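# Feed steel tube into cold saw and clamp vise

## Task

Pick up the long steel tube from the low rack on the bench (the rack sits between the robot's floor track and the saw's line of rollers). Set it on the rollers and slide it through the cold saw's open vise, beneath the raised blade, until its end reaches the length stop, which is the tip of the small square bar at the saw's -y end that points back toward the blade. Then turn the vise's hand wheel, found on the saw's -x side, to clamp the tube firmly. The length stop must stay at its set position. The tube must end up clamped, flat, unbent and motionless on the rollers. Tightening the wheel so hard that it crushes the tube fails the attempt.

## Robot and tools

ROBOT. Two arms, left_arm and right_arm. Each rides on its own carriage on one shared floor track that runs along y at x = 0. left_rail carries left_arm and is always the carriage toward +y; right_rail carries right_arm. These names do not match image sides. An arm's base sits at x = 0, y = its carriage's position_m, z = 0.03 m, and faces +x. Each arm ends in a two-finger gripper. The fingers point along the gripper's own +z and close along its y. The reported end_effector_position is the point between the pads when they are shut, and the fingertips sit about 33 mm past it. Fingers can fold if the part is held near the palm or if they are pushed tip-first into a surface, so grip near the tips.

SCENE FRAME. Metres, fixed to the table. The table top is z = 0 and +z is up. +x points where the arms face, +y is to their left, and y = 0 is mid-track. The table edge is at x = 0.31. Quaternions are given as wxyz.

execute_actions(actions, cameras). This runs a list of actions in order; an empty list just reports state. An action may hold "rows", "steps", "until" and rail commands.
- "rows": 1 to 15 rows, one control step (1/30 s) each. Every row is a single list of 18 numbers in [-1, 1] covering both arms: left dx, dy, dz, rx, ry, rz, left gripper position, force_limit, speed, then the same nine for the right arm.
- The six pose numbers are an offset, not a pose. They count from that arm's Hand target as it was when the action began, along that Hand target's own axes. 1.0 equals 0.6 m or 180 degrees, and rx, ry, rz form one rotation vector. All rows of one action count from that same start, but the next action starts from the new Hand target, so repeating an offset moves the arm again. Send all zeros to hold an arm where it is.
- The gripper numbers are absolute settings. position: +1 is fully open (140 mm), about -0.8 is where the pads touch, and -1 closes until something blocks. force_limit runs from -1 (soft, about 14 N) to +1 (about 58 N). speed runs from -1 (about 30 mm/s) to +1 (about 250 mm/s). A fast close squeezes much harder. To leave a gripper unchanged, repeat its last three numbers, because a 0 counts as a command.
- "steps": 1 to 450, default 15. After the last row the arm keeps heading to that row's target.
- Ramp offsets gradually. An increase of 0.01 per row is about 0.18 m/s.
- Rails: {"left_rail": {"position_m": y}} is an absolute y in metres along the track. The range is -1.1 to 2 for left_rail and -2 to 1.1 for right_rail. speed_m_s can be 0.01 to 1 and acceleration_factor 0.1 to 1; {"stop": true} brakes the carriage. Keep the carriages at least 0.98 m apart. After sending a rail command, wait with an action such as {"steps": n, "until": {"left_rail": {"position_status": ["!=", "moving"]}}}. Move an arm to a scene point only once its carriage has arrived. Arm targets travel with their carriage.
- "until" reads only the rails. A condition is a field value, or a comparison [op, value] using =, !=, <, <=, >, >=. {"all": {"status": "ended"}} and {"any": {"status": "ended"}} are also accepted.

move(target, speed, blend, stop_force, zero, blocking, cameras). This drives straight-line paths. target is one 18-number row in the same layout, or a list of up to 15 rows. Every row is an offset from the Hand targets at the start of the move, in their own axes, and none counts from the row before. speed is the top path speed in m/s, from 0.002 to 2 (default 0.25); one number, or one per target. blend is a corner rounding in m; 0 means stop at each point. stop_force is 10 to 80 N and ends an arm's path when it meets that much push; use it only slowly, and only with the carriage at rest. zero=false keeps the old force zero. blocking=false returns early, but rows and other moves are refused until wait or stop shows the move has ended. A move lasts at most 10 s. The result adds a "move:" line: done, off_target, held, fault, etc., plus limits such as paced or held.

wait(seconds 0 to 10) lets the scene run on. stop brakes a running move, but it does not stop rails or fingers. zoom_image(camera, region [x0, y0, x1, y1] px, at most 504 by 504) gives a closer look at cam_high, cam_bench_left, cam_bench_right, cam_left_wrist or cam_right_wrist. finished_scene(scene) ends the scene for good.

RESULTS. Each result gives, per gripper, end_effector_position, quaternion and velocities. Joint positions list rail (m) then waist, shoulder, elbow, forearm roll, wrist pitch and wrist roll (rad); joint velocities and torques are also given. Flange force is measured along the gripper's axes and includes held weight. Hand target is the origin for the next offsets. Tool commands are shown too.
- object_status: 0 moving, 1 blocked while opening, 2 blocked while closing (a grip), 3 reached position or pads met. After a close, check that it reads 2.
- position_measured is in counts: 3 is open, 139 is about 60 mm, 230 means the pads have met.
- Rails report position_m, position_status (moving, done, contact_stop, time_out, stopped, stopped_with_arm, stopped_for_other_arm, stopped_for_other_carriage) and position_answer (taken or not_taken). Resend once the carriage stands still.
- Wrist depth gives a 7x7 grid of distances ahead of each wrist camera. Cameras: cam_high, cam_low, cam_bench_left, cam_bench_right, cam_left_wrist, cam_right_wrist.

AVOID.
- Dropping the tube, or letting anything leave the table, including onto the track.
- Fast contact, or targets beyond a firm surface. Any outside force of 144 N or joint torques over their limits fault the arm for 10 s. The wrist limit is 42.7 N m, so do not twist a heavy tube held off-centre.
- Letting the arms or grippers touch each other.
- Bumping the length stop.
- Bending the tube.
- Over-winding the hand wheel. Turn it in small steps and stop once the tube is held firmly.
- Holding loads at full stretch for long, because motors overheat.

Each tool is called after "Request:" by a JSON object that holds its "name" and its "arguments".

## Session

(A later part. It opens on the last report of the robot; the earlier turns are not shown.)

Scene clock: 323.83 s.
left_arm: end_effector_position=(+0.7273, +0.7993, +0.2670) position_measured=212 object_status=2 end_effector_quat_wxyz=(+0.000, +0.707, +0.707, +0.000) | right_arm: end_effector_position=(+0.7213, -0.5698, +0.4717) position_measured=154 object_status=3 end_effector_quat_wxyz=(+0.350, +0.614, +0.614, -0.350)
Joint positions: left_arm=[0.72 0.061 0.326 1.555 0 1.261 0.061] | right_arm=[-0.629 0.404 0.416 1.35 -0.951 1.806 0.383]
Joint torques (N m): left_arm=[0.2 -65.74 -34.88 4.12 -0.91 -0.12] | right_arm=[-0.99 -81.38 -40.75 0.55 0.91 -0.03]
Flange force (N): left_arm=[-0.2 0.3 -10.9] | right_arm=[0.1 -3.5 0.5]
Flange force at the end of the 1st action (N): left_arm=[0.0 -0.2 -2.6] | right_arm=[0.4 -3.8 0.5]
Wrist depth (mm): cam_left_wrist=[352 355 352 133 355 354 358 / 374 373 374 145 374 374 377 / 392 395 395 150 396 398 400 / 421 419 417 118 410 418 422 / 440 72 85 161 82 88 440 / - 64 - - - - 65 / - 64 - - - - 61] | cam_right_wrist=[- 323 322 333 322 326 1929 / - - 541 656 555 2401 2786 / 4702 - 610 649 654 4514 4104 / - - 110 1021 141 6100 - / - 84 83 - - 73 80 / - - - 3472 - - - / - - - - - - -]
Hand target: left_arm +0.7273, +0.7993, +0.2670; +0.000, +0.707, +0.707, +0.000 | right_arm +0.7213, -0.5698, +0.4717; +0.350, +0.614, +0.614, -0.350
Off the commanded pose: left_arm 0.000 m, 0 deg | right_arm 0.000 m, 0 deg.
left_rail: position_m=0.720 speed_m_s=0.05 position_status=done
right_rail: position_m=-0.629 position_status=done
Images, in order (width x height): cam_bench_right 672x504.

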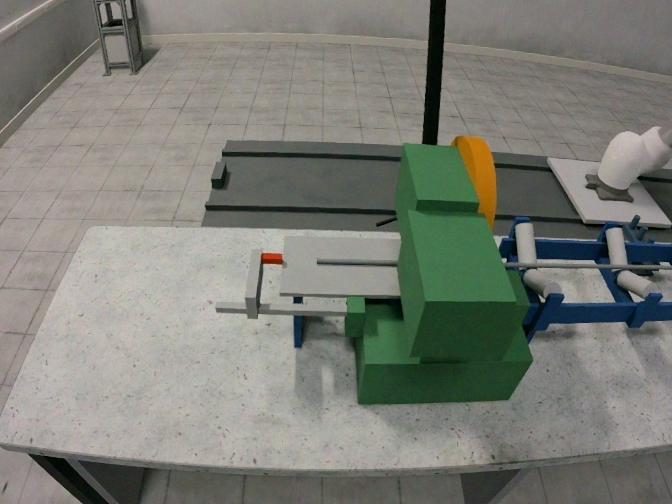

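Request:
{"name": "execute_actions", "arguments": {"actions": [{"rows":[[0,0,-0.0042,0,0,0,-1,-0.9,-1, 0,0,0,0,0,0,-0.2,-0.5,-0.5]],"steps":20},{"left_rail":{"position_m":0.66,"speed_m_s":0.05},"steps":200,"until":{"left_rail":{"position_status":["!=","moving"]}}}], "cameras": ["cam_bench_right","cam_left_wrist"]}}

Request:
{"name": "zoom_image", "arguments": {"camera": "cam_bench_right", "region": [250, 235, 350, 285]}}

Scene clock: 337.70 s.
left_arm: end_effector_position=(+0.7273, +0.7393, +0.2695) position_measured=212 object_status=2 end_effector_quat_wxyz=(+0.000, +0.707, +0.707, +0.000) | right_arm: end_effector_position=(+0.7213, -0.5698, +0.4717) position_measured=154 object_status=3 end_effector_quat_wxyz=(+0.350, +0.614, +0.614, -0.350)
Joint positions: left_arm=[0.66 0.061 0.324 1.552 0 1.265 0.061] | right_arm=[-0.629 0.404 0.416 1.35 -0.951 1.806 0.383]
Joint torques (N m): left_arm=[-0.29 -66.46 -36.27 4.12 -1.39 -0.16] | right_arm=[-1.1 -81.4 -40.78 0.55 0.89 -0.05]
Flange force (N): left_arm=[0.4 -1.4 -10.0] | right_arm=[0.2 -3.6 0.6]
Flange force at the end of the 1st action (N): left_arm=[-0.6 0.2 -4.7] | right_arm=[0.7 -3.4 0.8]
Wrist depth (mm): cam_left_wrist=[354 353 354 133 357 359 359 / 374 376 377 142 376 378 379 / 395 397 397 150 399 399 401 / 420 422 418 118 416 422 426 / 446 72 85 161 82 88 445 / - 64 - - - - 65 / - 64 - - - - 62] | cam_right_wrist=[740 329 321 337 324 329 1913 / - 1060 650 641 553 2427 2624 / 3825 - 639 641 981 4104 3891 / - - 110 1201 141 97 - / - 84 78 - - 73 80 / - - - - - - - / - - - 4907 - - -]
Hand target: left_arm +0.7273, +0.7393, +0.2695; +0.000, +0.707, +0.707, +0.000 | right_arm +0.7213, -0.5698, +0.4717; +0.350, +0.614, +0.614, -0.350
Off the commanded pose: left_arm 0.000 m, 0 deg | right_arm 0.000 m, 0 deg.
left_rail: position_m=0.660 speed_m_s=0.05 position_status=done
right_rail: position_m=-0.629 position_status=done
camera_calibration:
cam_left_wrist: T_world_to_cam=[[0.999861, 0.0166673, 0.000260536, -0.732205], [0.0155437, -0.937875, 0.346625, 0.59319], [0.00602166, -0.346573, -0.938004, 0.646623], [0, 0, 0, 1]] pos_world=[0.718989, 0.792644, 0.401111]
Images, in order (width x height): cam_bench_right 672x504, cam_left_wrist 672x504.

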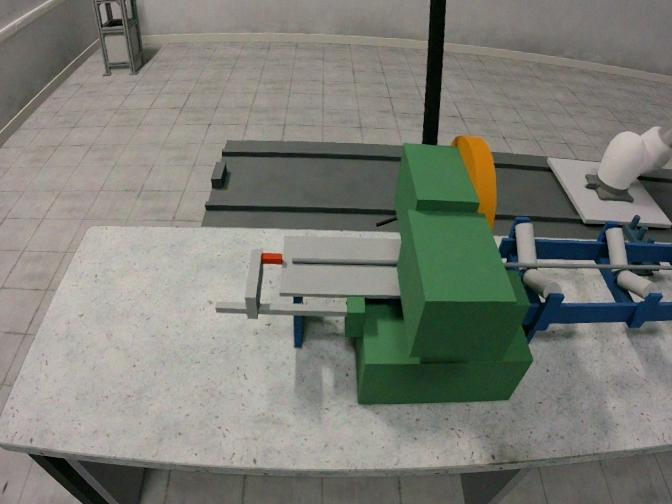

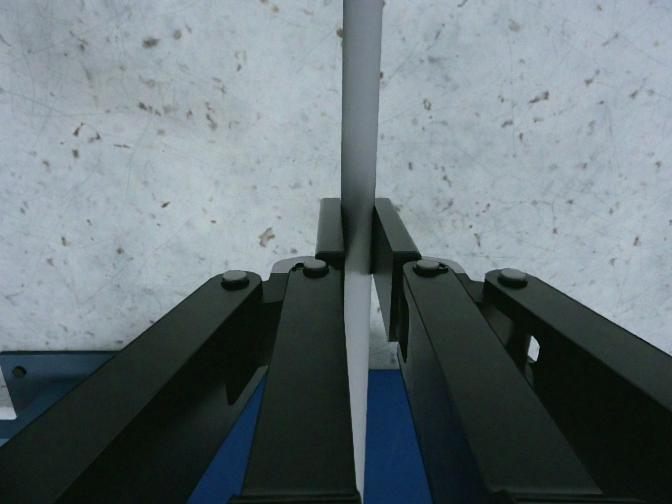

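Scaled by 5.040 from the camera's 672x504 image, which has a finer 960x720 frame.

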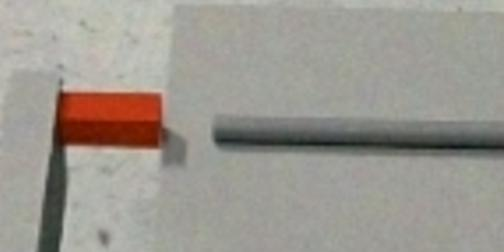

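Request:
{"name": "move", "arguments": {"target": [[0,0,-0.0042,0,0,0,-1,-0.9,-1, 0,0,0,0,0,0,-0.2,-0.5,-0.5],[-0.03,0,-0.0042,0,0,0,-1,-0.9,-1, 0,0,0,0,0,0,-0.2,-0.5,-0.5]], "speed": 0.02, "cameras": ["cam_bench_right"]}}

Request:
{"name": "zoom_image", "arguments": {"camera": "cam_bench_right", "region": [250, 235, 350, 285]}}

Scene clock: 344.80 s.
left_arm: end_effector_position=(+0.7273, +0.7213, +0.2720) position_measured=212 object_status=2 end_effector_quat_wxyz=(+0.000, +0.707, +0.707, +0.000) | right_arm: end_effector_position=(+0.7213, -0.5698, +0.4717) position_measured=154 object_status=3 end_effector_quat_wxyz=(+0.350, +0.614, +0.614, -0.350)
Joint positions: left_arm=[0.66 0.037 0.321 1.552 0 1.269 0.037] | right_arm=[-0.629 0.404 0.416 1.35 -0.951 1.806 0.383]
Joint torques (N m): left_arm=[-0.38 -71.26 -40.62 4.07 -1.77 -0.19] | right_arm=[-0.98 -81.56 -40.93 0.56 0.9 -0.05]
Flange force (N): left_arm=[0.7 -1.9 -2.3] | right_arm=[0.0 -4.1 0.9]
Wrist depth (mm): cam_left_wrist=[355 359 358 132 361 362 360 / 377 376 379 141 381 379 381 / 399 398 399 149 401 403 403 / 423 433 416 118 417 423 429 / 446 72 85 161 82 88 446 / - 64 - - - - 65 / - 64 - - - - 62] | cam_right_wrist=[745 354 323 337 326 326 1881 / 986 - 574 670 569 2351 2655 / 4259 1660 666 643 650 4340 3960 / 4907 6100 110 1194 141 4907 - / - 84 78 - - 73 80 / - - - - - - - / - - - - - - -]
Hand target: left_arm +0.7273, +0.7213, +0.2720; +0.000, +0.707, +0.707, +0.000 | right_arm +0.7213, -0.5698, +0.4717; +0.350, +0.614, +0.614, -0.350
Off the commanded pose: left_arm 0.000 m, 0 deg | right_arm 0.000 m, 0 deg.
left_rail: position_m=0.660 speed_m_s=0.05 position_status=done
right_rail: position_m=-0.629 position_status=done
move: done
Images, in order (width x height): cam_bench_right 672x504.

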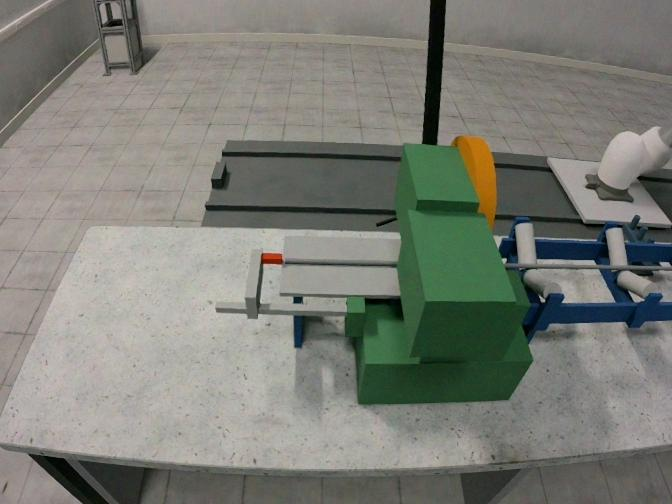

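Scaled by 5.040 from the camera's 672x504 image, which has a finer 960x720 frame.

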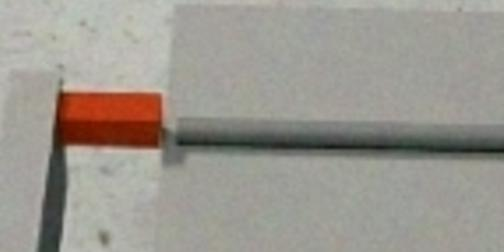

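Request:
{"name": "move", "arguments": {"target": [-0.022,0,0,0,0,0,-1,-0.9,-1, 0,0,0,0,0,0,-0.2,-0.5,-0.5], "speed": 0.004, "stop_force": 10, "cameras": ["cam_bench_right"]}}

Request:
{"name": "zoom_image", "arguments": {"camera": "cam_bench_right", "region": [250, 235, 350, 285]}}

Scene clock: 351.00 s.
left_arm: end_effector_position=(+0.7273, +0.7140, +0.2720) position_measured=212 object_status=2 end_effector_quat_wxyz=(+0.000, +0.707, +0.707, +0.000) | right_arm: end_effector_position=(+0.7213, -0.5698, +0.4717) position_measured=154 object_status=3 end_effector_quat_wxyz=(+0.350, +0.614, +0.614, -0.350)
Joint positions: left_arm=[0.66 0.027 0.32 1.554 0 1.268 0.027] | right_arm=[-0.629 0.404 0.416 1.35 -0.951 1.806 0.383]
Joint torques (N m): left_arm=[-8.71 -70.89 -40.45 0.11 -1.66 -0.2] | right_arm=[-1.28 -81.44 -40.82 0.53 0.9 -0.04]
Flange force (N): left_arm=[12.0 -2.4 -2.6] | right_arm=[0.9 -3.7 0.6]
Wrist depth (mm): cam_left_wrist=[358 356 358 133 359 360 360 / 378 377 379 141 379 381 381 / 398 398 399 150 401 405 403 / 423 424 420 118 417 425 428 / 444 72 85 161 82 88 446 / - 64 - - - - 65 / - 64 - - - - 61] | cam_right_wrist=[674 355 321 330 324 327 1946 / 1035 994 544 636 548 2536 2655 / 4907 - 643 650 647 4180 3960 / 2970 4340 110 1213 141 115 - / - 84 78 1275 - 73 80 / - - - - - - - / - - - - - - -]
Hand target: left_arm +0.7273, +0.7140, +0.2720; +0.000, +0.707, +0.707, +0.000 (not the last commanded pose) | right_arm +0.7213, -0.5698, +0.4717; +0.350, +0.614, +0.614, -0.350
Off the commanded pose: left_arm 0.006 m, 0 deg | right_arm 0.000 m, 0 deg.
left_rail: position_m=0.660 speed_m_s=0.05 position_status=done
right_rail: position_m=-0.629 position_status=done
move: contact (left_arm)
Images, in order (width x height): cam_bench_right 672x504.

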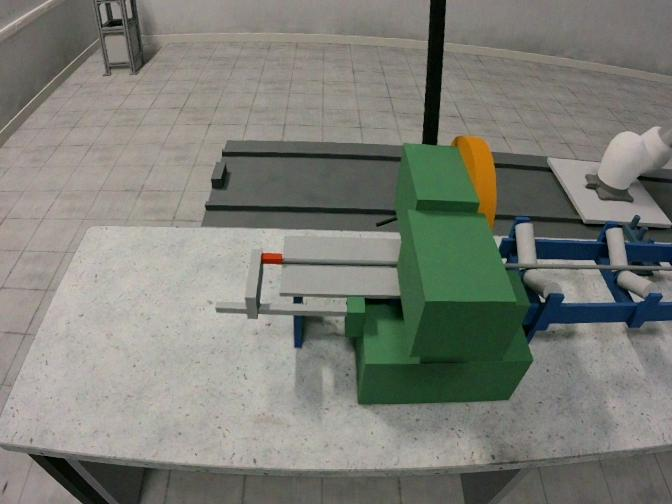

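Scaled by 5.040 from the camera's 672x504 image, which has a finer 960x720 frame.

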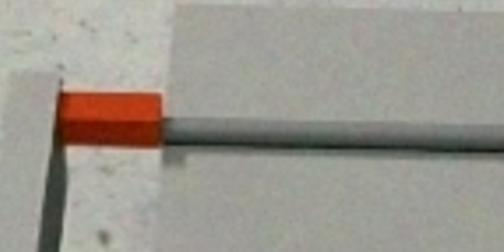

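Request:
{"name": "move", "arguments": {"target": [0,0,0,0,0,0,-1,-0.9,-1, 0,-0.6,0,0,0,0,-0.5,-0.5,0], "cameras": ["cam_right_wrist","cam_bench_right"]}}

Request:
{"name": "zoom_image", "arguments": {"camera": "cam_right_wrist", "region": [230, 100, 530, 400]}}

Scene clock: 361.93 s.
left_arm: end_effector_position=(+0.7273, +0.7139, +0.2720) position_measured=212 object_status=2 end_effector_quat_wxyz=(+0.000, +0.707, +0.707, +0.000) | right_arm: end_effector_position=(+0.3614, -0.5698, +0.4716) position_measured=192 object_status=3 end_effector_quat_wxyz=(+0.350, +0.614, +0.614, -0.350)
Joint positions: left_arm=[0.66 0.027 0.32 1.554 0 1.268 0.027] | right_arm=[-0.629 0.694 -0.059 1.921 -0.798 1.962 0.65]
Joint torques (N m): left_arm=[-9.08 -71.11 -40.45 0.11 -1.66 -0.13] | right_arm=[-1.97 -31.24 -39.04 1.35 1.49 0]
Flange force (N): left_arm=[12.4 -2.8 -3.0] | right_arm=[1.1 -4.1 -0.5]
Wrist depth (mm): cam_left_wrist=[357 356 358 133 359 360 362 / 376 376 379 141 378 383 381 / 401 399 401 150 403 401 405 / 425 426 420 118 416 423 424 / 444 72 85 160 82 88 446 / - 64 - - - - 65 / - 64 - - - - 61] | cam_right_wrist=[- - - - - 467 334 / 2594 1101 - - - 577 634 / 3960 3960 - - 952 639 660 / 5787 3960 - 155 152 986 - / - 78 83 4606 - 89 73 / - 72 - - - - 64 / - - - - - - -]
Hand target: left_arm +0.7273, +0.7140, +0.2720; +0.000, +0.707, +0.707, +0.000 | right_arm +0.3613, -0.5698, +0.4716; +0.350, +0.614, +0.614, -0.350
Off the commanded pose: left_arm 0.000 m, 0 deg | right_arm 0.000 m, 0 deg.
left_rail: position_m=0.660 speed_m_s=0.05 position_status=done
right_rail: position_m=-0.629 position_status=done
move: done
camera_calibration:
cam_right_wrist: T_world_to_cam=[[0.999924, -0.00810221, -0.00929449, -0.353248], [0.00777196, -0.171047, 0.985232, -0.566833], [-0.00957235, -0.98523, -0.170971, -0.335738], [0, 0, 0, 1]] pos_world=[0.354413, -0.430596, 0.497777]
Images, in order (width x height): cam_bench_right 672x504, cam_right_wrist 672x504.

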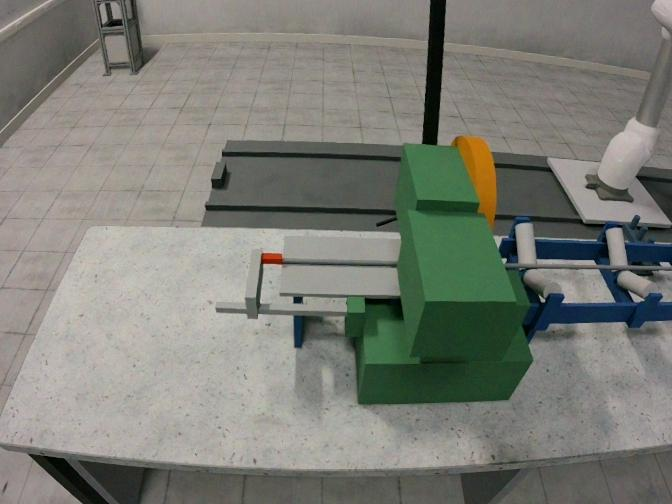

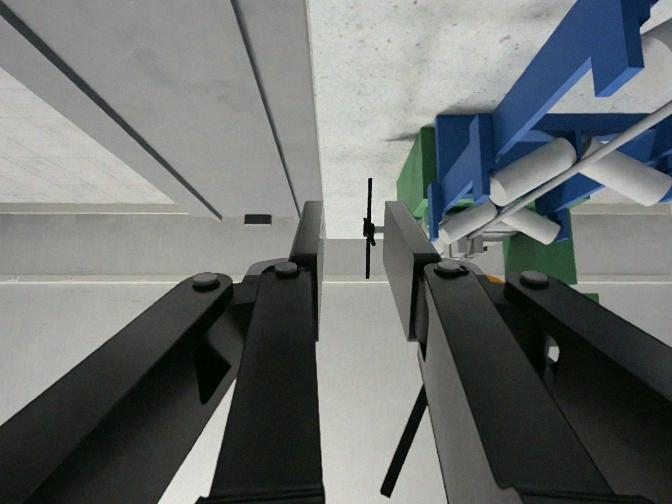

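Scaled by 1.680 from the camera's 672x504 image, which has a finer 960x720 frame.

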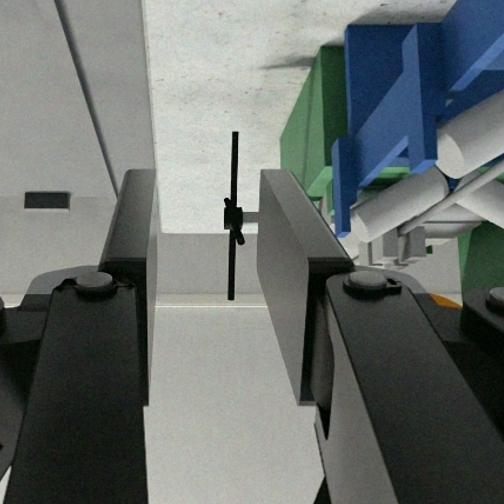

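Request:
{"name": "execute_actions", "arguments": {"actions": [{"right_rail":{"position_m":-1.1,"speed_m_s":0.3,"acceleration_factor":0.4},"steps":150,"until":{"right_rail":{"position_status":["!=","moving"]}}}], "cameras": ["cam_right_wrist"]}}

Request:
{"name": "zoom_image", "arguments": {"camera": "cam_right_wrist", "region": [230, 100, 530, 400]}}

Scene clock: 378.00 s.
left_arm: end_effector_position=(+0.7273, +0.7139, +0.2720) position_measured=212 object_status=2 end_effector_quat_wxyz=(+0.000, +0.707, +0.707, +0.000) | right_arm: end_effector_position=(+0.3613, -1.0405, +0.4716) position_measured=192 object_status=3 end_effector_quat_wxyz=(+0.350, +0.614, +0.614, -0.350)
Joint positions: left_arm=[0.66 0.027 0.32 1.554 0 1.268 0.027] | right_arm=[-1.1 0.694 -0.059 1.921 -0.798 1.962 0.65]
Joint torques (N m): left_arm=[-8.87 -70.89 -40.43 0.13 -1.66 -0.14] | right_arm=[-0.93 -30.96 -39.02 1.36 1.46 -0.04]
Flange force (N): left_arm=[12.1 -2.4 -2.7] | right_arm=[-0.5 -3.7 1.0]
Wrist depth (mm): cam_left_wrist=[358 358 359 132 359 360 360 / 378 378 377 141 380 381 381 / 402 401 399 149 403 404 405 / 422 425 421 118 419 423 427 / 446 72 85 161 82 88 445 / - 64 - - - - 65 / - 64 - - - - 62] | cam_right_wrist=[733 - - - 755 504 478 / 2594 - - - - 455 465 / 3179 4259 - 1320 745 684 622 / 3583 - - 155 123 821 735 / - 78 83 4514 - 89 74 / - 72 - 4514 - - 64 / - - - - - - -]
Hand target: left_arm +0.7273, +0.7140, +0.2720; +0.000, +0.707, +0.707, +0.000 | right_arm +0.3613, -1.0405, +0.4716; +0.350, +0.614, +0.614, -0.350
Tool commands: left_gripper/position=-1.0 left_gripper/force_limit=-0.9 left_gripper/speed=-1.0 right_gripper/position=-0.5 right_gripper/force_limit=-0.5 right_gripper/speed=+0.0
Off the commanded pose: left_arm 0.000 m, 0 deg | right_arm 0.000 m, 0 deg.
left_rail: position_m=0.660 speed_m_s=0.05 position_status=done
right_rail: position_m=-1.100 speed_m_s=0.30 position_status=done
camera_calibration:
cam_right_wrist: T_world_to_cam=[[0.999924, -0.00810221, -0.00929449, -0.357062], [0.00777196, -0.171047, 0.985232, -0.647345], [-0.00957235, -0.98523, -0.170971, -0.799485], [0, 0, 0, 1]] pos_world=[0.354413, -0.901296, 0.497777]
Images, in order (width x height): cam_right_wrist 672x504.

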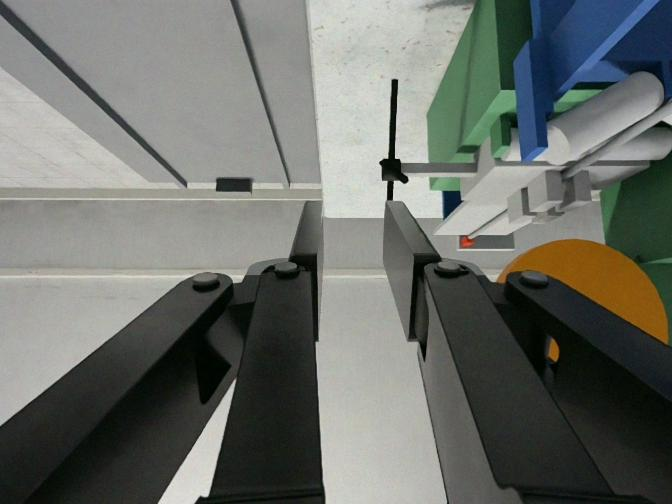

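Scaled by 1.680 from the camera's 672x504 image, which has a finer 960x720 frame.

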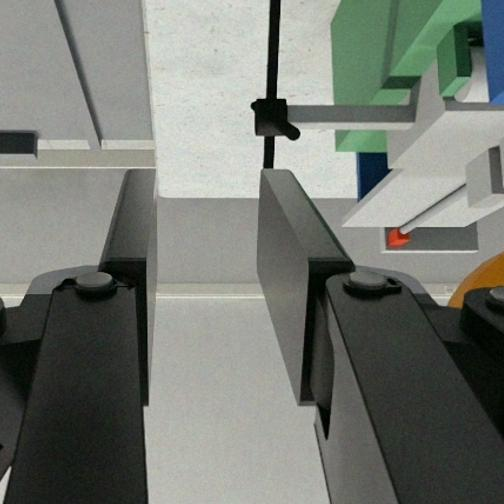

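Request:
{"name": "move", "arguments": {"target": [0,0,0,0,0,0,-1,-0.9,-1, 0,0,0,0,0.33,0,-1,-0.5,0], "cameras": []}}

Request:
{"name": "move", "arguments": {"target": [0,0,0,0,0,0,-1,-0.9,-1, 0,0.06,-0.08,-0.194,0,0,-1,-0.5,0], "cameras": ["cam_right_wrist","cam_bench_right"]}}

Scene clock: 412.10 s.
left_arm: end_effector_position=(+0.7273, +0.7140, +0.2720) position_measured=212 object_status=2 end_effector_quat_wxyz=(+0.000, +0.707, +0.707, +0.000) | right_arm: end_effector_position=(+0.3613, -1.0405, +0.4716) position_measured=233 object_status=3 end_effector_quat_wxyz=(+0.000, +0.707, +0.707, +0.000)
Joint positions: left_arm=[0.66 0.027 0.32 1.554 0 1.268 0.027] | right_arm=[-1.1 0.069 -0.318 1.83 0 1.629 0.069]
Joint torques (N m): left_arm=[-8.71 -70.78 -40.42 0.17 -1.64 -0.1] | right_arm=[-1 -8.65 -43.27 4.65 -0.03 -0.03]
Flange force (N): left_arm=[11.9 -3.2 -3.2] | right_arm=[2.4 -2.2 1.8]
Wrist depth (mm): cam_left_wrist=[356 356 357 132 359 360 361 / 378 377 378 141 379 380 381 / 401 401 401 149 401 405 402 / 423 423 419 118 417 423 426 / 446 72 85 161 82 88 448 / - 64 - - - - 65 / - 64 - - - - 62] | cam_right_wrist=[511 518 507 561 - 548 357 / 511 548 567 586 - - 357 / 423 573 597 599 638 615 354 / 434 623 629 115 647 652 658 / 662 - 86 - 89 89 607 / - - - - - 72 62 / - - - - - - -]
Hand target: left_arm +0.7273, +0.7140, +0.2720; +0.000, +0.707, +0.707, +0.000 | right_arm +0.3613, -1.0405, +0.4716; +0.000, +0.707, +0.707, +0.000
Off the commanded pose: left_arm 0.000 m, 0 deg | right_arm 0.000 m, 0 deg.
left_rail: position_m=0.660 speed_m_s=0.05 position_status=done
right_rail: position_m=-1.100 speed_m_s=0.30 position_status=done
move: done
No camera images: "cameras" was empty.

Scene clock: 413.80 s.
left_arm: end_effector_position=(+0.7273, +0.7140, +0.2720) position_measured=212 object_status=2 end_effector_quat_wxyz=(+0.000, +0.707, +0.707, +0.000) | right_arm: end_effector_position=(+0.3973, -1.0405, +0.5196) position_measured=233 object_status=3 end_effector_quat_wxyz=(+0.212, +0.674, +0.674, +0.212)
Joint positions: left_arm=[0.66 0.027 0.32 1.554 0 1.268 0.027] | right_arm=[-1.1 0.119 -0.579 1.987 -0.075 1.128 0.13]
Joint torques (N m): left_arm=[-8.86 -70.65 -40.42 0.19 -1.63 -0.1] | right_arm=[-0.91 14.74 -44.46 4.26 -1.65 -0.16]
Flange force (N): left_arm=[11.9 -2.5 -2.6] | right_arm=[0.0 0.0 0.0]
Wrist depth (mm): cam_left_wrist=[356 357 358 133 360 360 361 / 376 378 378 141 380 381 381 / 400 399 401 149 401 402 404 / 423 424 419 118 419 424 427 / 446 72 85 161 82 88 445 / - 64 - - - - 65 / - 64 - - - - 62] | cam_right_wrist=[- 536 - 448 613 2376 2970 / 502 600 630 474 544 2427 3135 / 527 615 656 497 636 2752 3527 / - 576 670 115 682 3224 3891 / - - 86 - 89 89 73 / - - - - - 72 62 / - - - - - - -]
Hand target: left_arm +0.7273, +0.7140, +0.2720; +0.000, +0.707, +0.707, +0.000 | right_arm +0.3973, -1.0405, +0.5196; +0.212, +0.674, +0.674, +0.212
Off the commanded pose: left_arm 0.000 m, 0 deg | right_arm 0.000 m, 0 deg.
left_rail: position_m=0.660 speed_m_s=0.05 position_status=done
right_rail: position_m=-1.100 speed_m_s=0.30 position_status=done
move: done
camera_calibration:
cam_right_wrist: T_world_to_cam=[[0.826513, 0.00421311, 0.562901, -0.608182], [-0.196234, -0.935089, 0.29513, -1.05027], [0.527606, -0.354389, -0.772036, -0.0356764], [0, 0, 0, 1]] pos_world=[0.315396, -0.992175, 0.624769]
Images, in order (width x height): cam_bench_right 672x504, cam_right_wrist 672x504.

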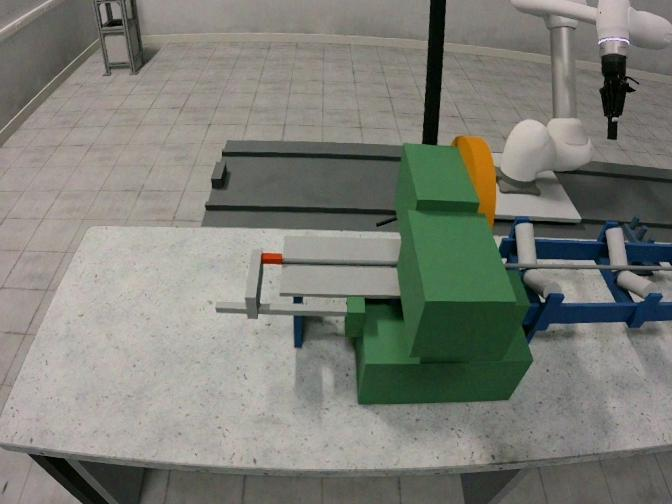

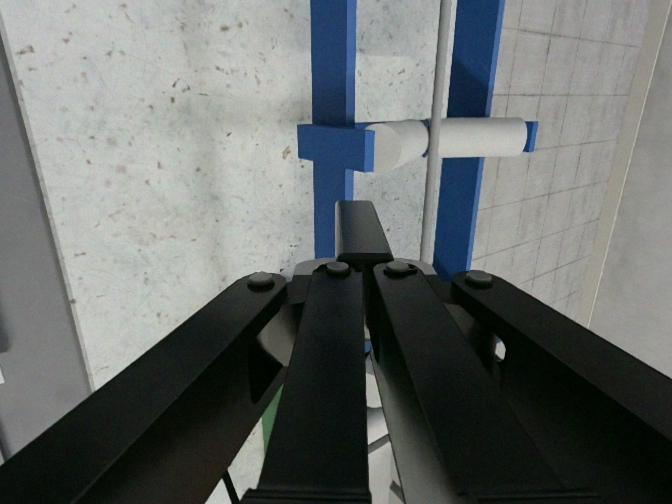

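Request:
{"name": "move", "arguments": {"target": [0,0,0,0,0,0,-1,-0.9,-1, 0,0,0,0.194,0,0,-1,-0.5,0], "cameras": [], "speed": 0.4}}

Request:
{"name": "move", "arguments": {"target": [0,0,0,0,0,0,-1,-0.9,-1, -0.1,-0.0167,0.03,0,-0.33,0,-1,-0.5,0], "speed": 0.4, "cameras": ["cam_right_wrist"]}}

Request:
{"name": "execute_actions", "arguments": {"actions": [{"right_rail":{"position_m":-1.22,"speed_m_s":0.3,"acceleration_factor":0.4},"steps":150,"until":{"right_rail":{"position_status":["!=","moving"]}}}], "cameras": ["cam_right_wrist"]}}

Scene clock: 439.53 s.
left_arm: end_effector_position=(+0.7273, +0.7140, +0.2720) position_measured=212 object_status=2 end_effector_quat_wxyz=(+0.000, +0.707, +0.707, +0.000) | right_arm: end_effector_position=(+0.3973, -1.0405, +0.5196) position_measured=233 object_status=3 end_effector_quat_wxyz=(+0.000, +0.707, +0.707, +0.000)
Joint positions: left_arm=[0.66 0.027 0.32 1.554 0 1.268 0.027] | right_arm=[-1.1 0.063 -0.252 1.699 0 1.695 0.063]
Joint torques (N m): left_arm=[-8.49 -70.89 -40.43 0.17 -1.66 -0.12] | right_arm=[-0.95 -15.2 -43.04 4.52 0.07 -0.01]
Flange force (N): left_arm=[11.7 -2.4 -2.6] | right_arm=[2.1 -2.9 1.8]
Wrist depth (mm): cam_left_wrist=[357 358 359 132 359 361 362 / 376 377 379 141 381 379 381 / 401 398 401 149 400 401 404 / 427 423 419 118 417 421 430 / 444 72 85 161 82 88 446 / - 64 - - - - 64 / - 64 - - - - 62] | cam_right_wrist=[561 564 574 - 615 397 - / 481 600 650 - - 427 623 / 463 634 658 674 688 427 363 / 627 674 690 115 112 493 740 / 752 - 86 - 89 89 688 / - - - - - 72 62 / - - - - - - -]
Hand target: left_arm +0.7273, +0.7140, +0.2720; +0.000, +0.707, +0.707, +0.000 | right_arm +0.3973, -1.0405, +0.5196; +0.000, +0.707, +0.707, +0.000
Off the commanded pose: left_arm 0.000 m, 0 deg | right_arm 0.000 m, 0 deg.
left_rail: position_m=0.660 speed_m_s=0.05 position_status=done
right_rail: position_m=-1.100 speed_m_s=0.30 position_status=done
move: done
No camera images: "cameras" was empty.

Scene clock: 441.33 s.
left_arm: end_effector_position=(+0.7273, +0.7140, +0.2720) position_measured=212 object_status=2 end_effector_quat_wxyz=(+0.000, +0.707, +0.707, +0.000) | right_arm: end_effector_position=(+0.3873, -1.1005, +0.5016) position_measured=233 object_status=3 end_effector_quat_wxyz=(+0.350, +0.614, +0.614, -0.350)
Joint positions: left_arm=[0.66 0.027 0.32 1.554 0 1.268 0.027] | right_arm=[-1.1 0.564 -0.104 1.906 -0.88 1.908 0.512]
Joint torques (N m): left_arm=[-9 -70.97 -40.36 0.16 -1.65 -0.18] | right_arm=[-1.05 -27.2 -40.24 0.79 1.17 -0.04]
Flange force (N): left_arm=[12.4 -3.0 -3.4] | right_arm=[0.9 -3.7 0.7]
Wrist depth (mm): cam_left_wrist=[357 358 358 132 360 362 360 / 377 376 378 141 380 379 381 / 399 402 399 149 394 404 408 / 426 423 418 118 113 423 429 / 446 72 85 161 82 88 447 / - 64 - - - - 64 / - 64 - - - - 62] | cam_right_wrist=[- - - - - 422 414 / 2970 - - - - 574 561 / 3583 4030 4606 740 - 688 - / 5505 3700 4907 115 115 649 658 / 3891 - 86 - 89 78 629 / - - - - - 72 62 / - - - - - - -]
Hand target: left_arm +0.7273, +0.7140, +0.2720; +0.000, +0.707, +0.707, +0.000 | right_arm +0.3873, -1.1005, +0.5016; +0.350, +0.614, +0.614, -0.350
Off the commanded pose: left_arm 0.000 m, 0 deg | right_arm 0.000 m, 0 deg.
left_rail: position_m=0.660 speed_m_s=0.05 position_status=done
right_rail: position_m=-1.100 speed_m_s=0.30 position_status=done
move: done
camera_calibration:
cam_right_wrist: T_world_to_cam=[[0.999924, -0.00810138, -0.00929533, -0.383166], [0.00777199, -0.171144, 0.985215, -0.68745], [-0.00957244, -0.985213, -0.171068, -0.853155], [0, 0, 0, 1]] pos_world=[0.380313, -0.961296, 0.527777]
Images, in order (width x height): cam_right_wrist 672x504.

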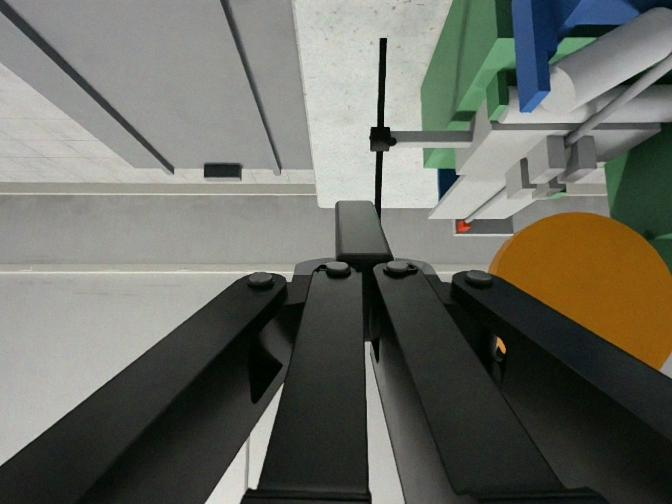

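Scene clock: 442.97 s.
left_arm: end_effector_position=(+0.7273, +0.7140, +0.2720) position_measured=212 object_status=2 end_effector_quat_wxyz=(+0.000, +0.707, +0.707, +0.000) | right_arm: end_effector_position=(+0.3873, -1.2205, +0.5016) position_measured=233 object_status=3 end_effector_quat_wxyz=(+0.350, +0.614, +0.614, -0.350)
Joint positions: left_arm=[0.66 0.027 0.32 1.554 0 1.268 0.027] | right_arm=[-1.22 0.564 -0.104 1.906 -0.88 1.908 0.512]
Joint torques (N m): left_arm=[-8.83 -70.79 -40.11 0.21 -1.67 -0.16] | right_arm=[-1.16 -27.37 -40.15 0.94 1.19 -0.04]
Flange force (N): left_arm=[12.1 -2.9 -3.9] | right_arm=[0.7 -3.9 0.5]
Wrist depth (mm): cam_left_wrist=[359 359 358 132 359 360 361 / 376 379 378 141 381 383 383 / 398 400 400 149 401 403 401 / 423 424 420 118 416 422 428 / 446 72 85 161 82 88 447 / - 64 - - - - 64 / - 64 - - - - 62] | cam_right_wrist=[- - - 852 752 - 427 / 2821 - 1008 925 588 577 500 / 4180 4340 4104 3319 917 742 539 / - 5249 4702 115 112 516 521 / 3960 - 87 - 89 89 493 / - - - - - 72 62 / - - - - - - -]
Hand target: left_arm +0.7273, +0.7140, +0.2720; +0.000, +0.707, +0.707, +0.000 | right_arm +0.3873, -1.2205, +0.5016; +0.350, +0.614, +0.614, -0.350
Tool commands: left_gripper/position=-1.0 left_gripper/force_limit=-0.9 left_gripper/speed=-1.0 right_gripper/position=-1.0 right_gripper/force_limit=-0.5 right_gripper/speed=+0.0
Off the commanded pose: left_arm 0.000 m, 0 deg | right_arm 0.000 m, 0 deg.
left_rail: position_m=0.660 speed_m_s=0.05 position_status=done
right_rail: position_m=-1.220 speed_m_s=0.30 position_status=done
camera_calibration:
cam_right_wrist: T_world_to_cam=[[0.999923, -0.00808526, -0.00939204, -0.38407], [0.00787193, -0.170949, 0.985248, -0.707832], [-0.00957155, -0.985247, -0.170872, -0.97152], [0, 0, 0, 1]] pos_world=[0.380313, -1.0813, 0.527778]
Images, in order (width x height): cam_right_wrist 672x504.

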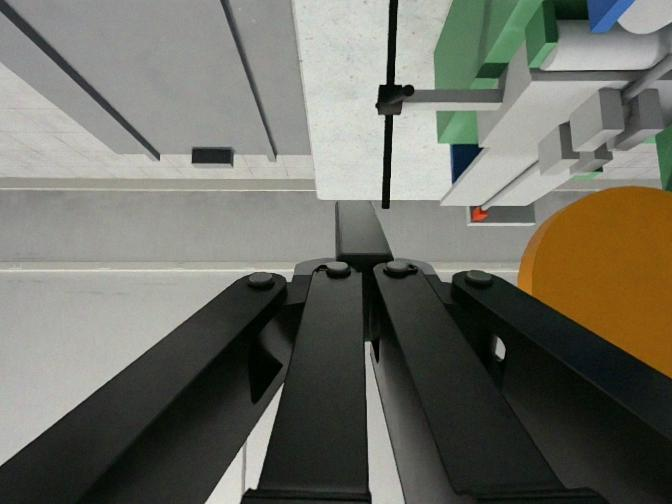

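Request:
{"name": "zoom_image", "arguments": {"camera": "cam_right_wrist", "region": [330, 0, 530, 220]}}

Scaled by 2.291 from the camera's 672x504 image, which has a finer 960x720 frame.

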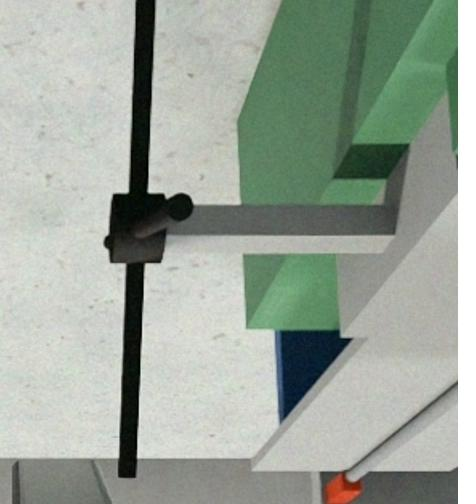

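Request:
{"name": "move", "arguments": {"target": [0,0,0,0,0,0,-1,-0.9,-1, 0,0,0,0,0.33,0,-1,-0.5,0], "cameras": [], "speed": 0.4}}

Request:
{"name": "execute_actions", "arguments": {"actions": [{"right_rail":{"position_m":-1.3},"steps":150,"until":{"right_rail":{"position_status":["!=","moving"]}}}], "cameras": []}}

Request:
{"name": "move", "arguments": {"target": [0,0,0,0,0,0,-1,-0.9,-1, -0.4662,0.1012,0.136,-0.111,0,0,-1,-0.5,0], "speed": 0.25, "cameras": ["cam_right_wrist","cam_bench_right"]}}

Scene clock: 481.73 s.
left_arm: end_effector_position=(+0.7273, +0.7140, +0.2720) position_measured=212 object_status=2 end_effector_quat_wxyz=(+0.000, +0.707, +0.707, +0.000) | right_arm: end_effector_position=(+0.3873, -1.2205, +0.5017) position_measured=233 object_status=3 end_effector_quat_wxyz=(+0.000, +0.707, +0.707, +0.000)
Joint positions: left_arm=[0.66 0.027 0.32 1.554 0 1.268 0.027] | right_arm=[-1.22 -0.091 -0.279 1.75 0 1.67 -0.091]
Joint torques (N m): left_arm=[-8.57 -70.86 -40.49 0.17 -1.66 -0.09] | right_arm=[-1.03 -11.72 -43.39 4.6 -0.01 -0.07]
Flange force (N): left_arm=[11.7 -3.1 -2.9] | right_arm=[2.9 -4.0 2.3]
Wrist depth (mm): cam_left_wrist=[353 356 358 132 360 361 371 / 378 378 379 141 379 379 381 / 398 399 400 149 401 405 403 / 423 427 418 118 418 423 431 / 445 72 85 160 82 88 446 / - 64 - - - - 65 / - 64 - - - - 61] | cam_right_wrist=[544 539 561 579 580 399 347 / 463 570 603 620 - 435 - / 474 602 603 652 - 445 674 / 652 662 662 115 115 457 479 / - - 86 - 89 89 433 / - - - - - 72 62 / - - - - - - -]
Hand target: left_arm +0.7273, +0.7140, +0.2720; +0.000, +0.707, +0.707, +0.000 | right_arm +0.3873, -1.2205, +0.5016; +0.000, +0.707, +0.707, +0.000
Off the commanded pose: left_arm 0.000 m, 0 deg | right_arm 0.000 m, 0 deg.
left_rail: position_m=0.660 speed_m_s=0.05 position_status=done
right_rail: position_m=-1.220 speed_m_s=0.30 position_status=done
move: done
No camera images: "cameras" was empty.

Scene clock: 483.10 s.
left_arm: end_effector_position=(+0.7273, +0.7140, +0.2720) position_measured=212 object_status=2 end_effector_quat_wxyz=(+0.000, +0.707, +0.707, +0.000) | right_arm: end_effector_position=(+0.3873, -1.3005, +0.5016) position_measured=233 object_status=3 end_effector_quat_wxyz=(+0.000, +0.707, +0.707, +0.000)
Joint positions: left_arm=[0.66 0.027 0.32 1.554 0 1.268 0.027] | right_arm=[-1.3 -0.091 -0.279 1.75 0 1.67 -0.091]
Joint torques (N m): left_arm=[-8.81 -70.99 -40.26 0.17 -1.68 -0.18] | right_arm=[-1.1 -12.33 -43.13 4.49 0.01 -0.03]
Flange force (N): left_arm=[12.2 -2.0 -2.9] | right_arm=[2.7 -1.7 2.0]
Wrist depth (mm): cam_left_wrist=[356 356 359 132 360 360 360 / 378 378 378 141 381 380 379 / 399 398 401 149 402 402 403 / 426 423 423 118 418 421 429 / - 72 85 161 82 88 446 / - 64 - - - - 64 / - 64 - - - - 62] | cam_right_wrist=[539 550 582 - 592 422 577 / 459 576 623 - - 442 607 / 475 603 615 676 - 423 378 / 645 664 668 115 115 427 358 / - - 86 - 89 78 452 / - - - - - 72 62 / - - - - - - -]
Hand target: left_arm +0.7273, +0.7140, +0.2720; +0.000, +0.707, +0.707, +0.000 | right_arm +0.3873, -1.3005, +0.5016; +0.000, +0.707, +0.707, +0.000
Tool commands: left_gripper/position=-1.0 left_gripper/force_limit=-0.9 left_gripper/speed=-1.0 right_gripper/position=-1.0 right_gripper/force_limit=-0.5 right_gripper/speed=+0.0
Off the commanded pose: left_arm 0.000 m, 0 deg | right_arm 0.000 m, 0 deg.
left_rail: position_m=0.660 speed_m_s=0.05 position_status=done
right_rail: position_m=-1.300 speed_m_s=0.30 position_status=done
No camera images: "cameras" was empty.

Scene clock: 484.80 s.
left_arm: end_effector_position=(+0.7273, +0.7140, +0.2720) position_measured=212 object_status=2 end_effector_quat_wxyz=(+0.000, +0.707, +0.707, +0.000) | right_arm: end_effector_position=(+0.4480, -1.5803, +0.4200) position_measured=233 object_status=3 end_effector_quat_wxyz=(+0.123, +0.696, +0.696, +0.123)
Joint positions: left_arm=[0.66 0.027 0.32 1.554 0 1.268 0.027] | right_arm=[-1.3 -0.777 -0.197 1.872 0.258 1.224 -0.835]
Joint torques (N m): left_arm=[-8.82 -70.87 -40.44 0.2 -1.64 -0.14] | right_arm=[-1.58 -21.62 -44.01 4.89 -0.6 0.09]
Flange force (N): left_arm=[12.1 -2.8 -2.7] | right_arm=[3.9 0.0 1.7]
Wrist depth (mm): cam_left_wrist=[356 354 357 133 360 360 362 / 376 380 378 141 379 381 382 / 400 399 401 149 402 402 403 / 423 421 419 118 417 423 429 / 445 72 85 161 82 88 445 / - 64 - - - - 65 / - 64 - - - - 62] | cam_right_wrist=[- 461 468 407 354 329 371 / 463 - 287 - 338 352 342 / 460 521 313 339 365 371 398 / - 522 - 122 376 387 358 / - - 86 - 89 89 2427 / - - - - - 72 62 / - - - - - - -]
Hand target: left_arm +0.7273, +0.7140, +0.2720; +0.000, +0.707, +0.707, +0.000 | right_arm +0.4480, -1.5804, +0.4200; +0.123, +0.696, +0.696, +0.123
Off the commanded pose: left_arm 0.000 m, 0 deg | right_arm 0.000 m, 0 deg.
left_rail: position_m=0.660 speed_m_s=0.05 position_status=done
right_rail: position_m=-1.300 speed_m_s=0.30 position_status=done
move: done
camera_calibration:
cam_right_wrist: T_world_to_cam=[[0.9437, 0.00425679, 0.330776, -0.546677], [-0.113465, -0.935093, 0.335748, -1.56981], [0.310735, -0.354377, -0.881964, -0.187316], [0, 0, 0, 1]] pos_world=[0.395987, -1.53197, 0.542683]
Images, in order (width x height): cam_bench_right 672x504, cam_right_wrist 672x504.

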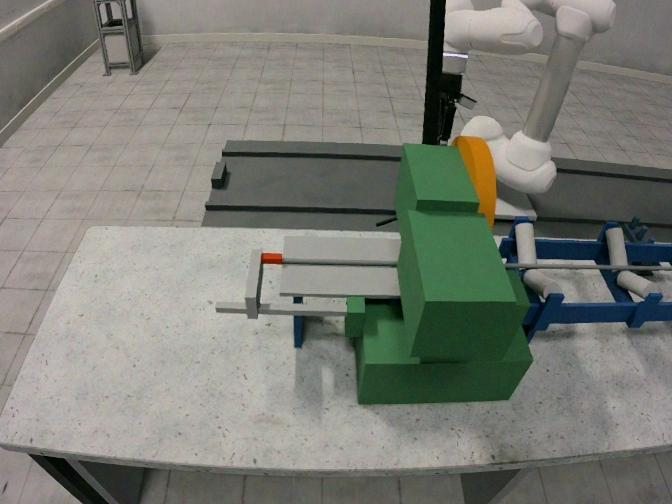

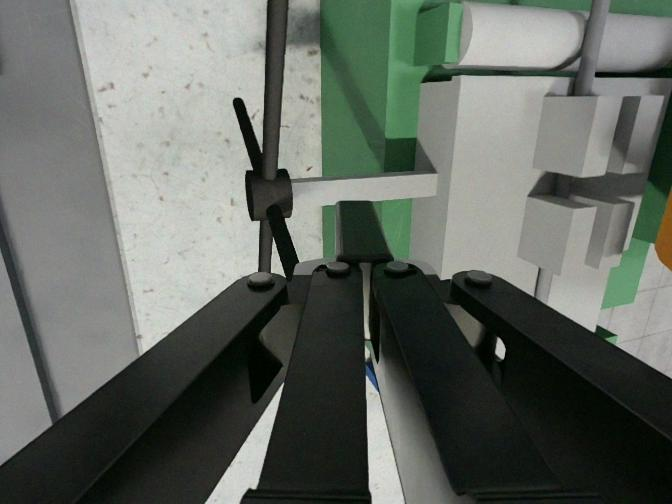

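Request:
{"name": "zoom_image", "arguments": {"camera": "cam_right_wrist", "region": [400, 0, 672, 330]}}

Scaled by 1.527 from the camera's 672x504 image, which has a finer 960x720 frame.

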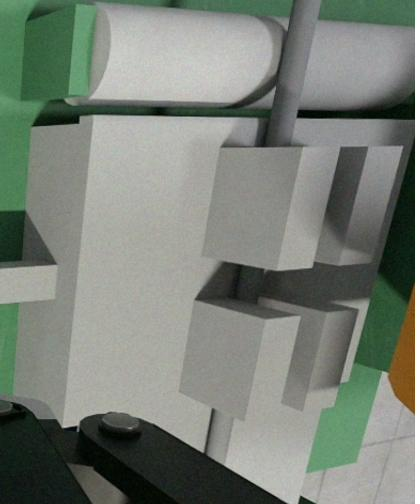

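Request:
{"name": "move", "arguments": {"target": [0,0,0,0,0,0,-1,-0.9,-1, 0,-0.0405,0.1112,0,0,0,-1,-0.5,0], "speed": 0.1, "cameras": ["cam_right_wrist"]}}

Request:
{"name": "move", "arguments": {"target": [0,0,0,0,0,0,-1,-0.9,-1, -0.2,0,0,0,0,0,-1,-0.5,0], "speed": 0.03, "stop_force": 30, "cameras": ["cam_right_wrist"]}}

Scene clock: 512.87 s.
left_arm: end_effector_position=(+0.7273, +0.7140, +0.2720) position_measured=212 object_status=2 end_effector_quat_wxyz=(+0.000, +0.707, +0.707, +0.000) | right_arm: end_effector_position=(+0.4480, -1.5802, +0.3490) position_measured=233 object_status=3 end_effector_quat_wxyz=(+0.123, +0.696, +0.696, +0.123)
Joint positions: left_arm=[0.66 0.027 0.32 1.554 0 1.268 0.027] | right_arm=[-1.3 -0.777 -0.176 1.984 0.273 1.095 -0.873]
Joint torques (N m): left_arm=[-8.99 -70.89 -40.34 0.17 -1.62 -0.14] | right_arm=[-1.02 -22.85 -43.13 4.87 -0.6 0.01]
Flange force (N): left_arm=[12.3 -2.8 -3.2] | right_arm=[3.3 -0.8 1.0]
Wrist depth (mm): cam_left_wrist=[358 359 358 132 359 360 361 / 378 378 378 141 378 381 381 / 401 398 401 149 404 403 405 / 423 424 420 118 418 425 431 / 444 72 85 161 82 88 445 / - 64 - - - - 65 / - 64 - - - - 61] | cam_right_wrist=[- - - 195 - 260 280 / 394 - - 402 329 279 290 / 423 - 478 407 324 299 300 / - - 278 122 337 318 308 / - - 86 - 89 89 359 / - - - - - 72 62 / - - - - - - -]
Hand target: left_arm +0.7273, +0.7140, +0.2720; +0.000, +0.707, +0.707, +0.000 | right_arm +0.4480, -1.5802, +0.3490; +0.123, +0.696, +0.696, +0.123
Off the commanded pose: left_arm 0.000 m, 0 deg | right_arm 0.000 m, 0 deg.
left_rail: position_m=0.660 speed_m_s=0.05 position_status=done
right_rail: position_m=-1.300 speed_m_s=0.30 position_status=done
move: done
camera_calibration:
cam_right_wrist: T_world_to_cam=[[0.94366, 0.00420167, 0.33089, -0.523348], [-0.11355, -0.935098, 0.335706, -1.54587], [0.310825, -0.354364, -0.881938, -0.249841], [0, 0, 0, 1]] pos_world=[0.395986, -1.53187, 0.471783]
Images, in order (width x height): cam_right_wrist 672x504.

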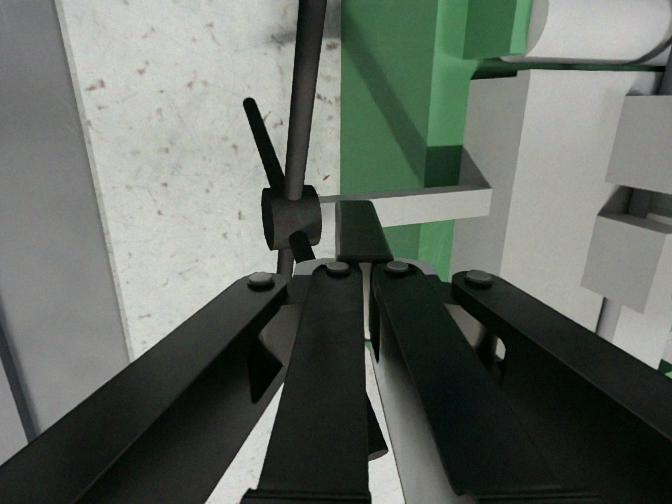

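Scene clock: 517.63 s.
left_arm: end_effector_position=(+0.7273, +0.7140, +0.2720) position_measured=212 object_status=2 end_effector_quat_wxyz=(+0.000, +0.707, +0.707, +0.000) | right_arm: end_effector_position=(+0.4480, -1.7002, +0.3490) position_measured=233 object_status=3 end_effector_quat_wxyz=(+0.123, +0.696, +0.696, +0.123)
Joint positions: left_arm=[0.66 0.027 0.32 1.554 0 1.268 0.027] | right_arm=[-1.3 -0.941 -0.033 1.859 0.311 1.125 -1.049]
Joint torques (N m): left_arm=[-8.86 -71.04 -40.39 0.18 -1.66 -0.13] | right_arm=[-2.45 -35.76 -43.67 4.38 -1.81 -0.03]
Flange force (N): left_arm=[11.7 -1.9 -2.5] | right_arm=[7.5 -1.0 -1.5]
Wrist depth (mm): cam_left_wrist=[356 352 359 133 359 359 360 / 376 384 379 141 381 381 381 / 398 402 399 149 403 403 403 / 424 423 420 118 417 424 429 / 444 72 85 160 82 88 447 / - 64 - - - - 64 / - 64 - - - - 62] | cam_right_wrist=[390 399 222 229 256 260 272 / - - 437 202 321 280 285 / - - - 189 - 301 316 / - - - 122 360 325 352 / - - 86 - 89 89 376 / - - - - - 72 62 / - - - - - - -]
Hand target: left_arm +0.7273, +0.7140, +0.2720; +0.000, +0.707, +0.707, +0.000 | right_arm +0.4480, -1.7002, +0.3490; +0.123, +0.696, +0.696, +0.123
Off the commanded pose: left_arm 0.000 m, 0 deg | right_arm 0.000 m, 0 deg.
left_rail: position_m=0.660 speed_m_s=0.05 position_status=done
right_rail: position_m=-1.300 speed_m_s=0.30 position_status=done
move: done
camera_calibration:
cam_right_wrist: T_world_to_cam=[[0.94366, 0.00420167, 0.33089, -0.522844], [-0.11355, -0.935098, 0.335706, -1.65808], [0.310825, -0.354364, -0.881938, -0.292365], [0, 0, 0, 1]] pos_world=[0.395986, -1.65187, 0.471783]
Images, in order (width x height): cam_right_wrist 672x504.

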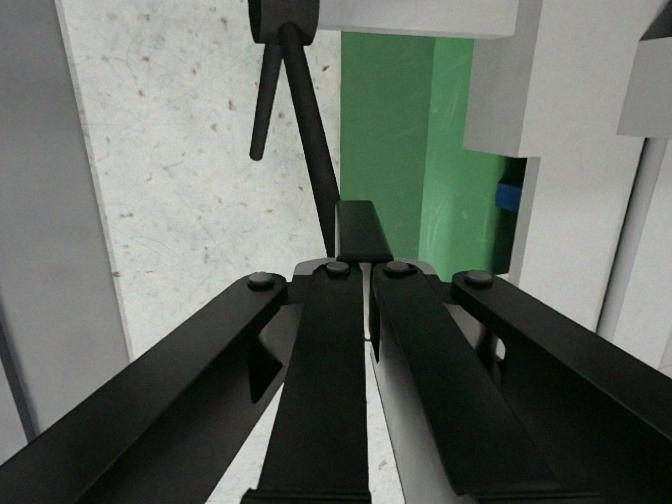

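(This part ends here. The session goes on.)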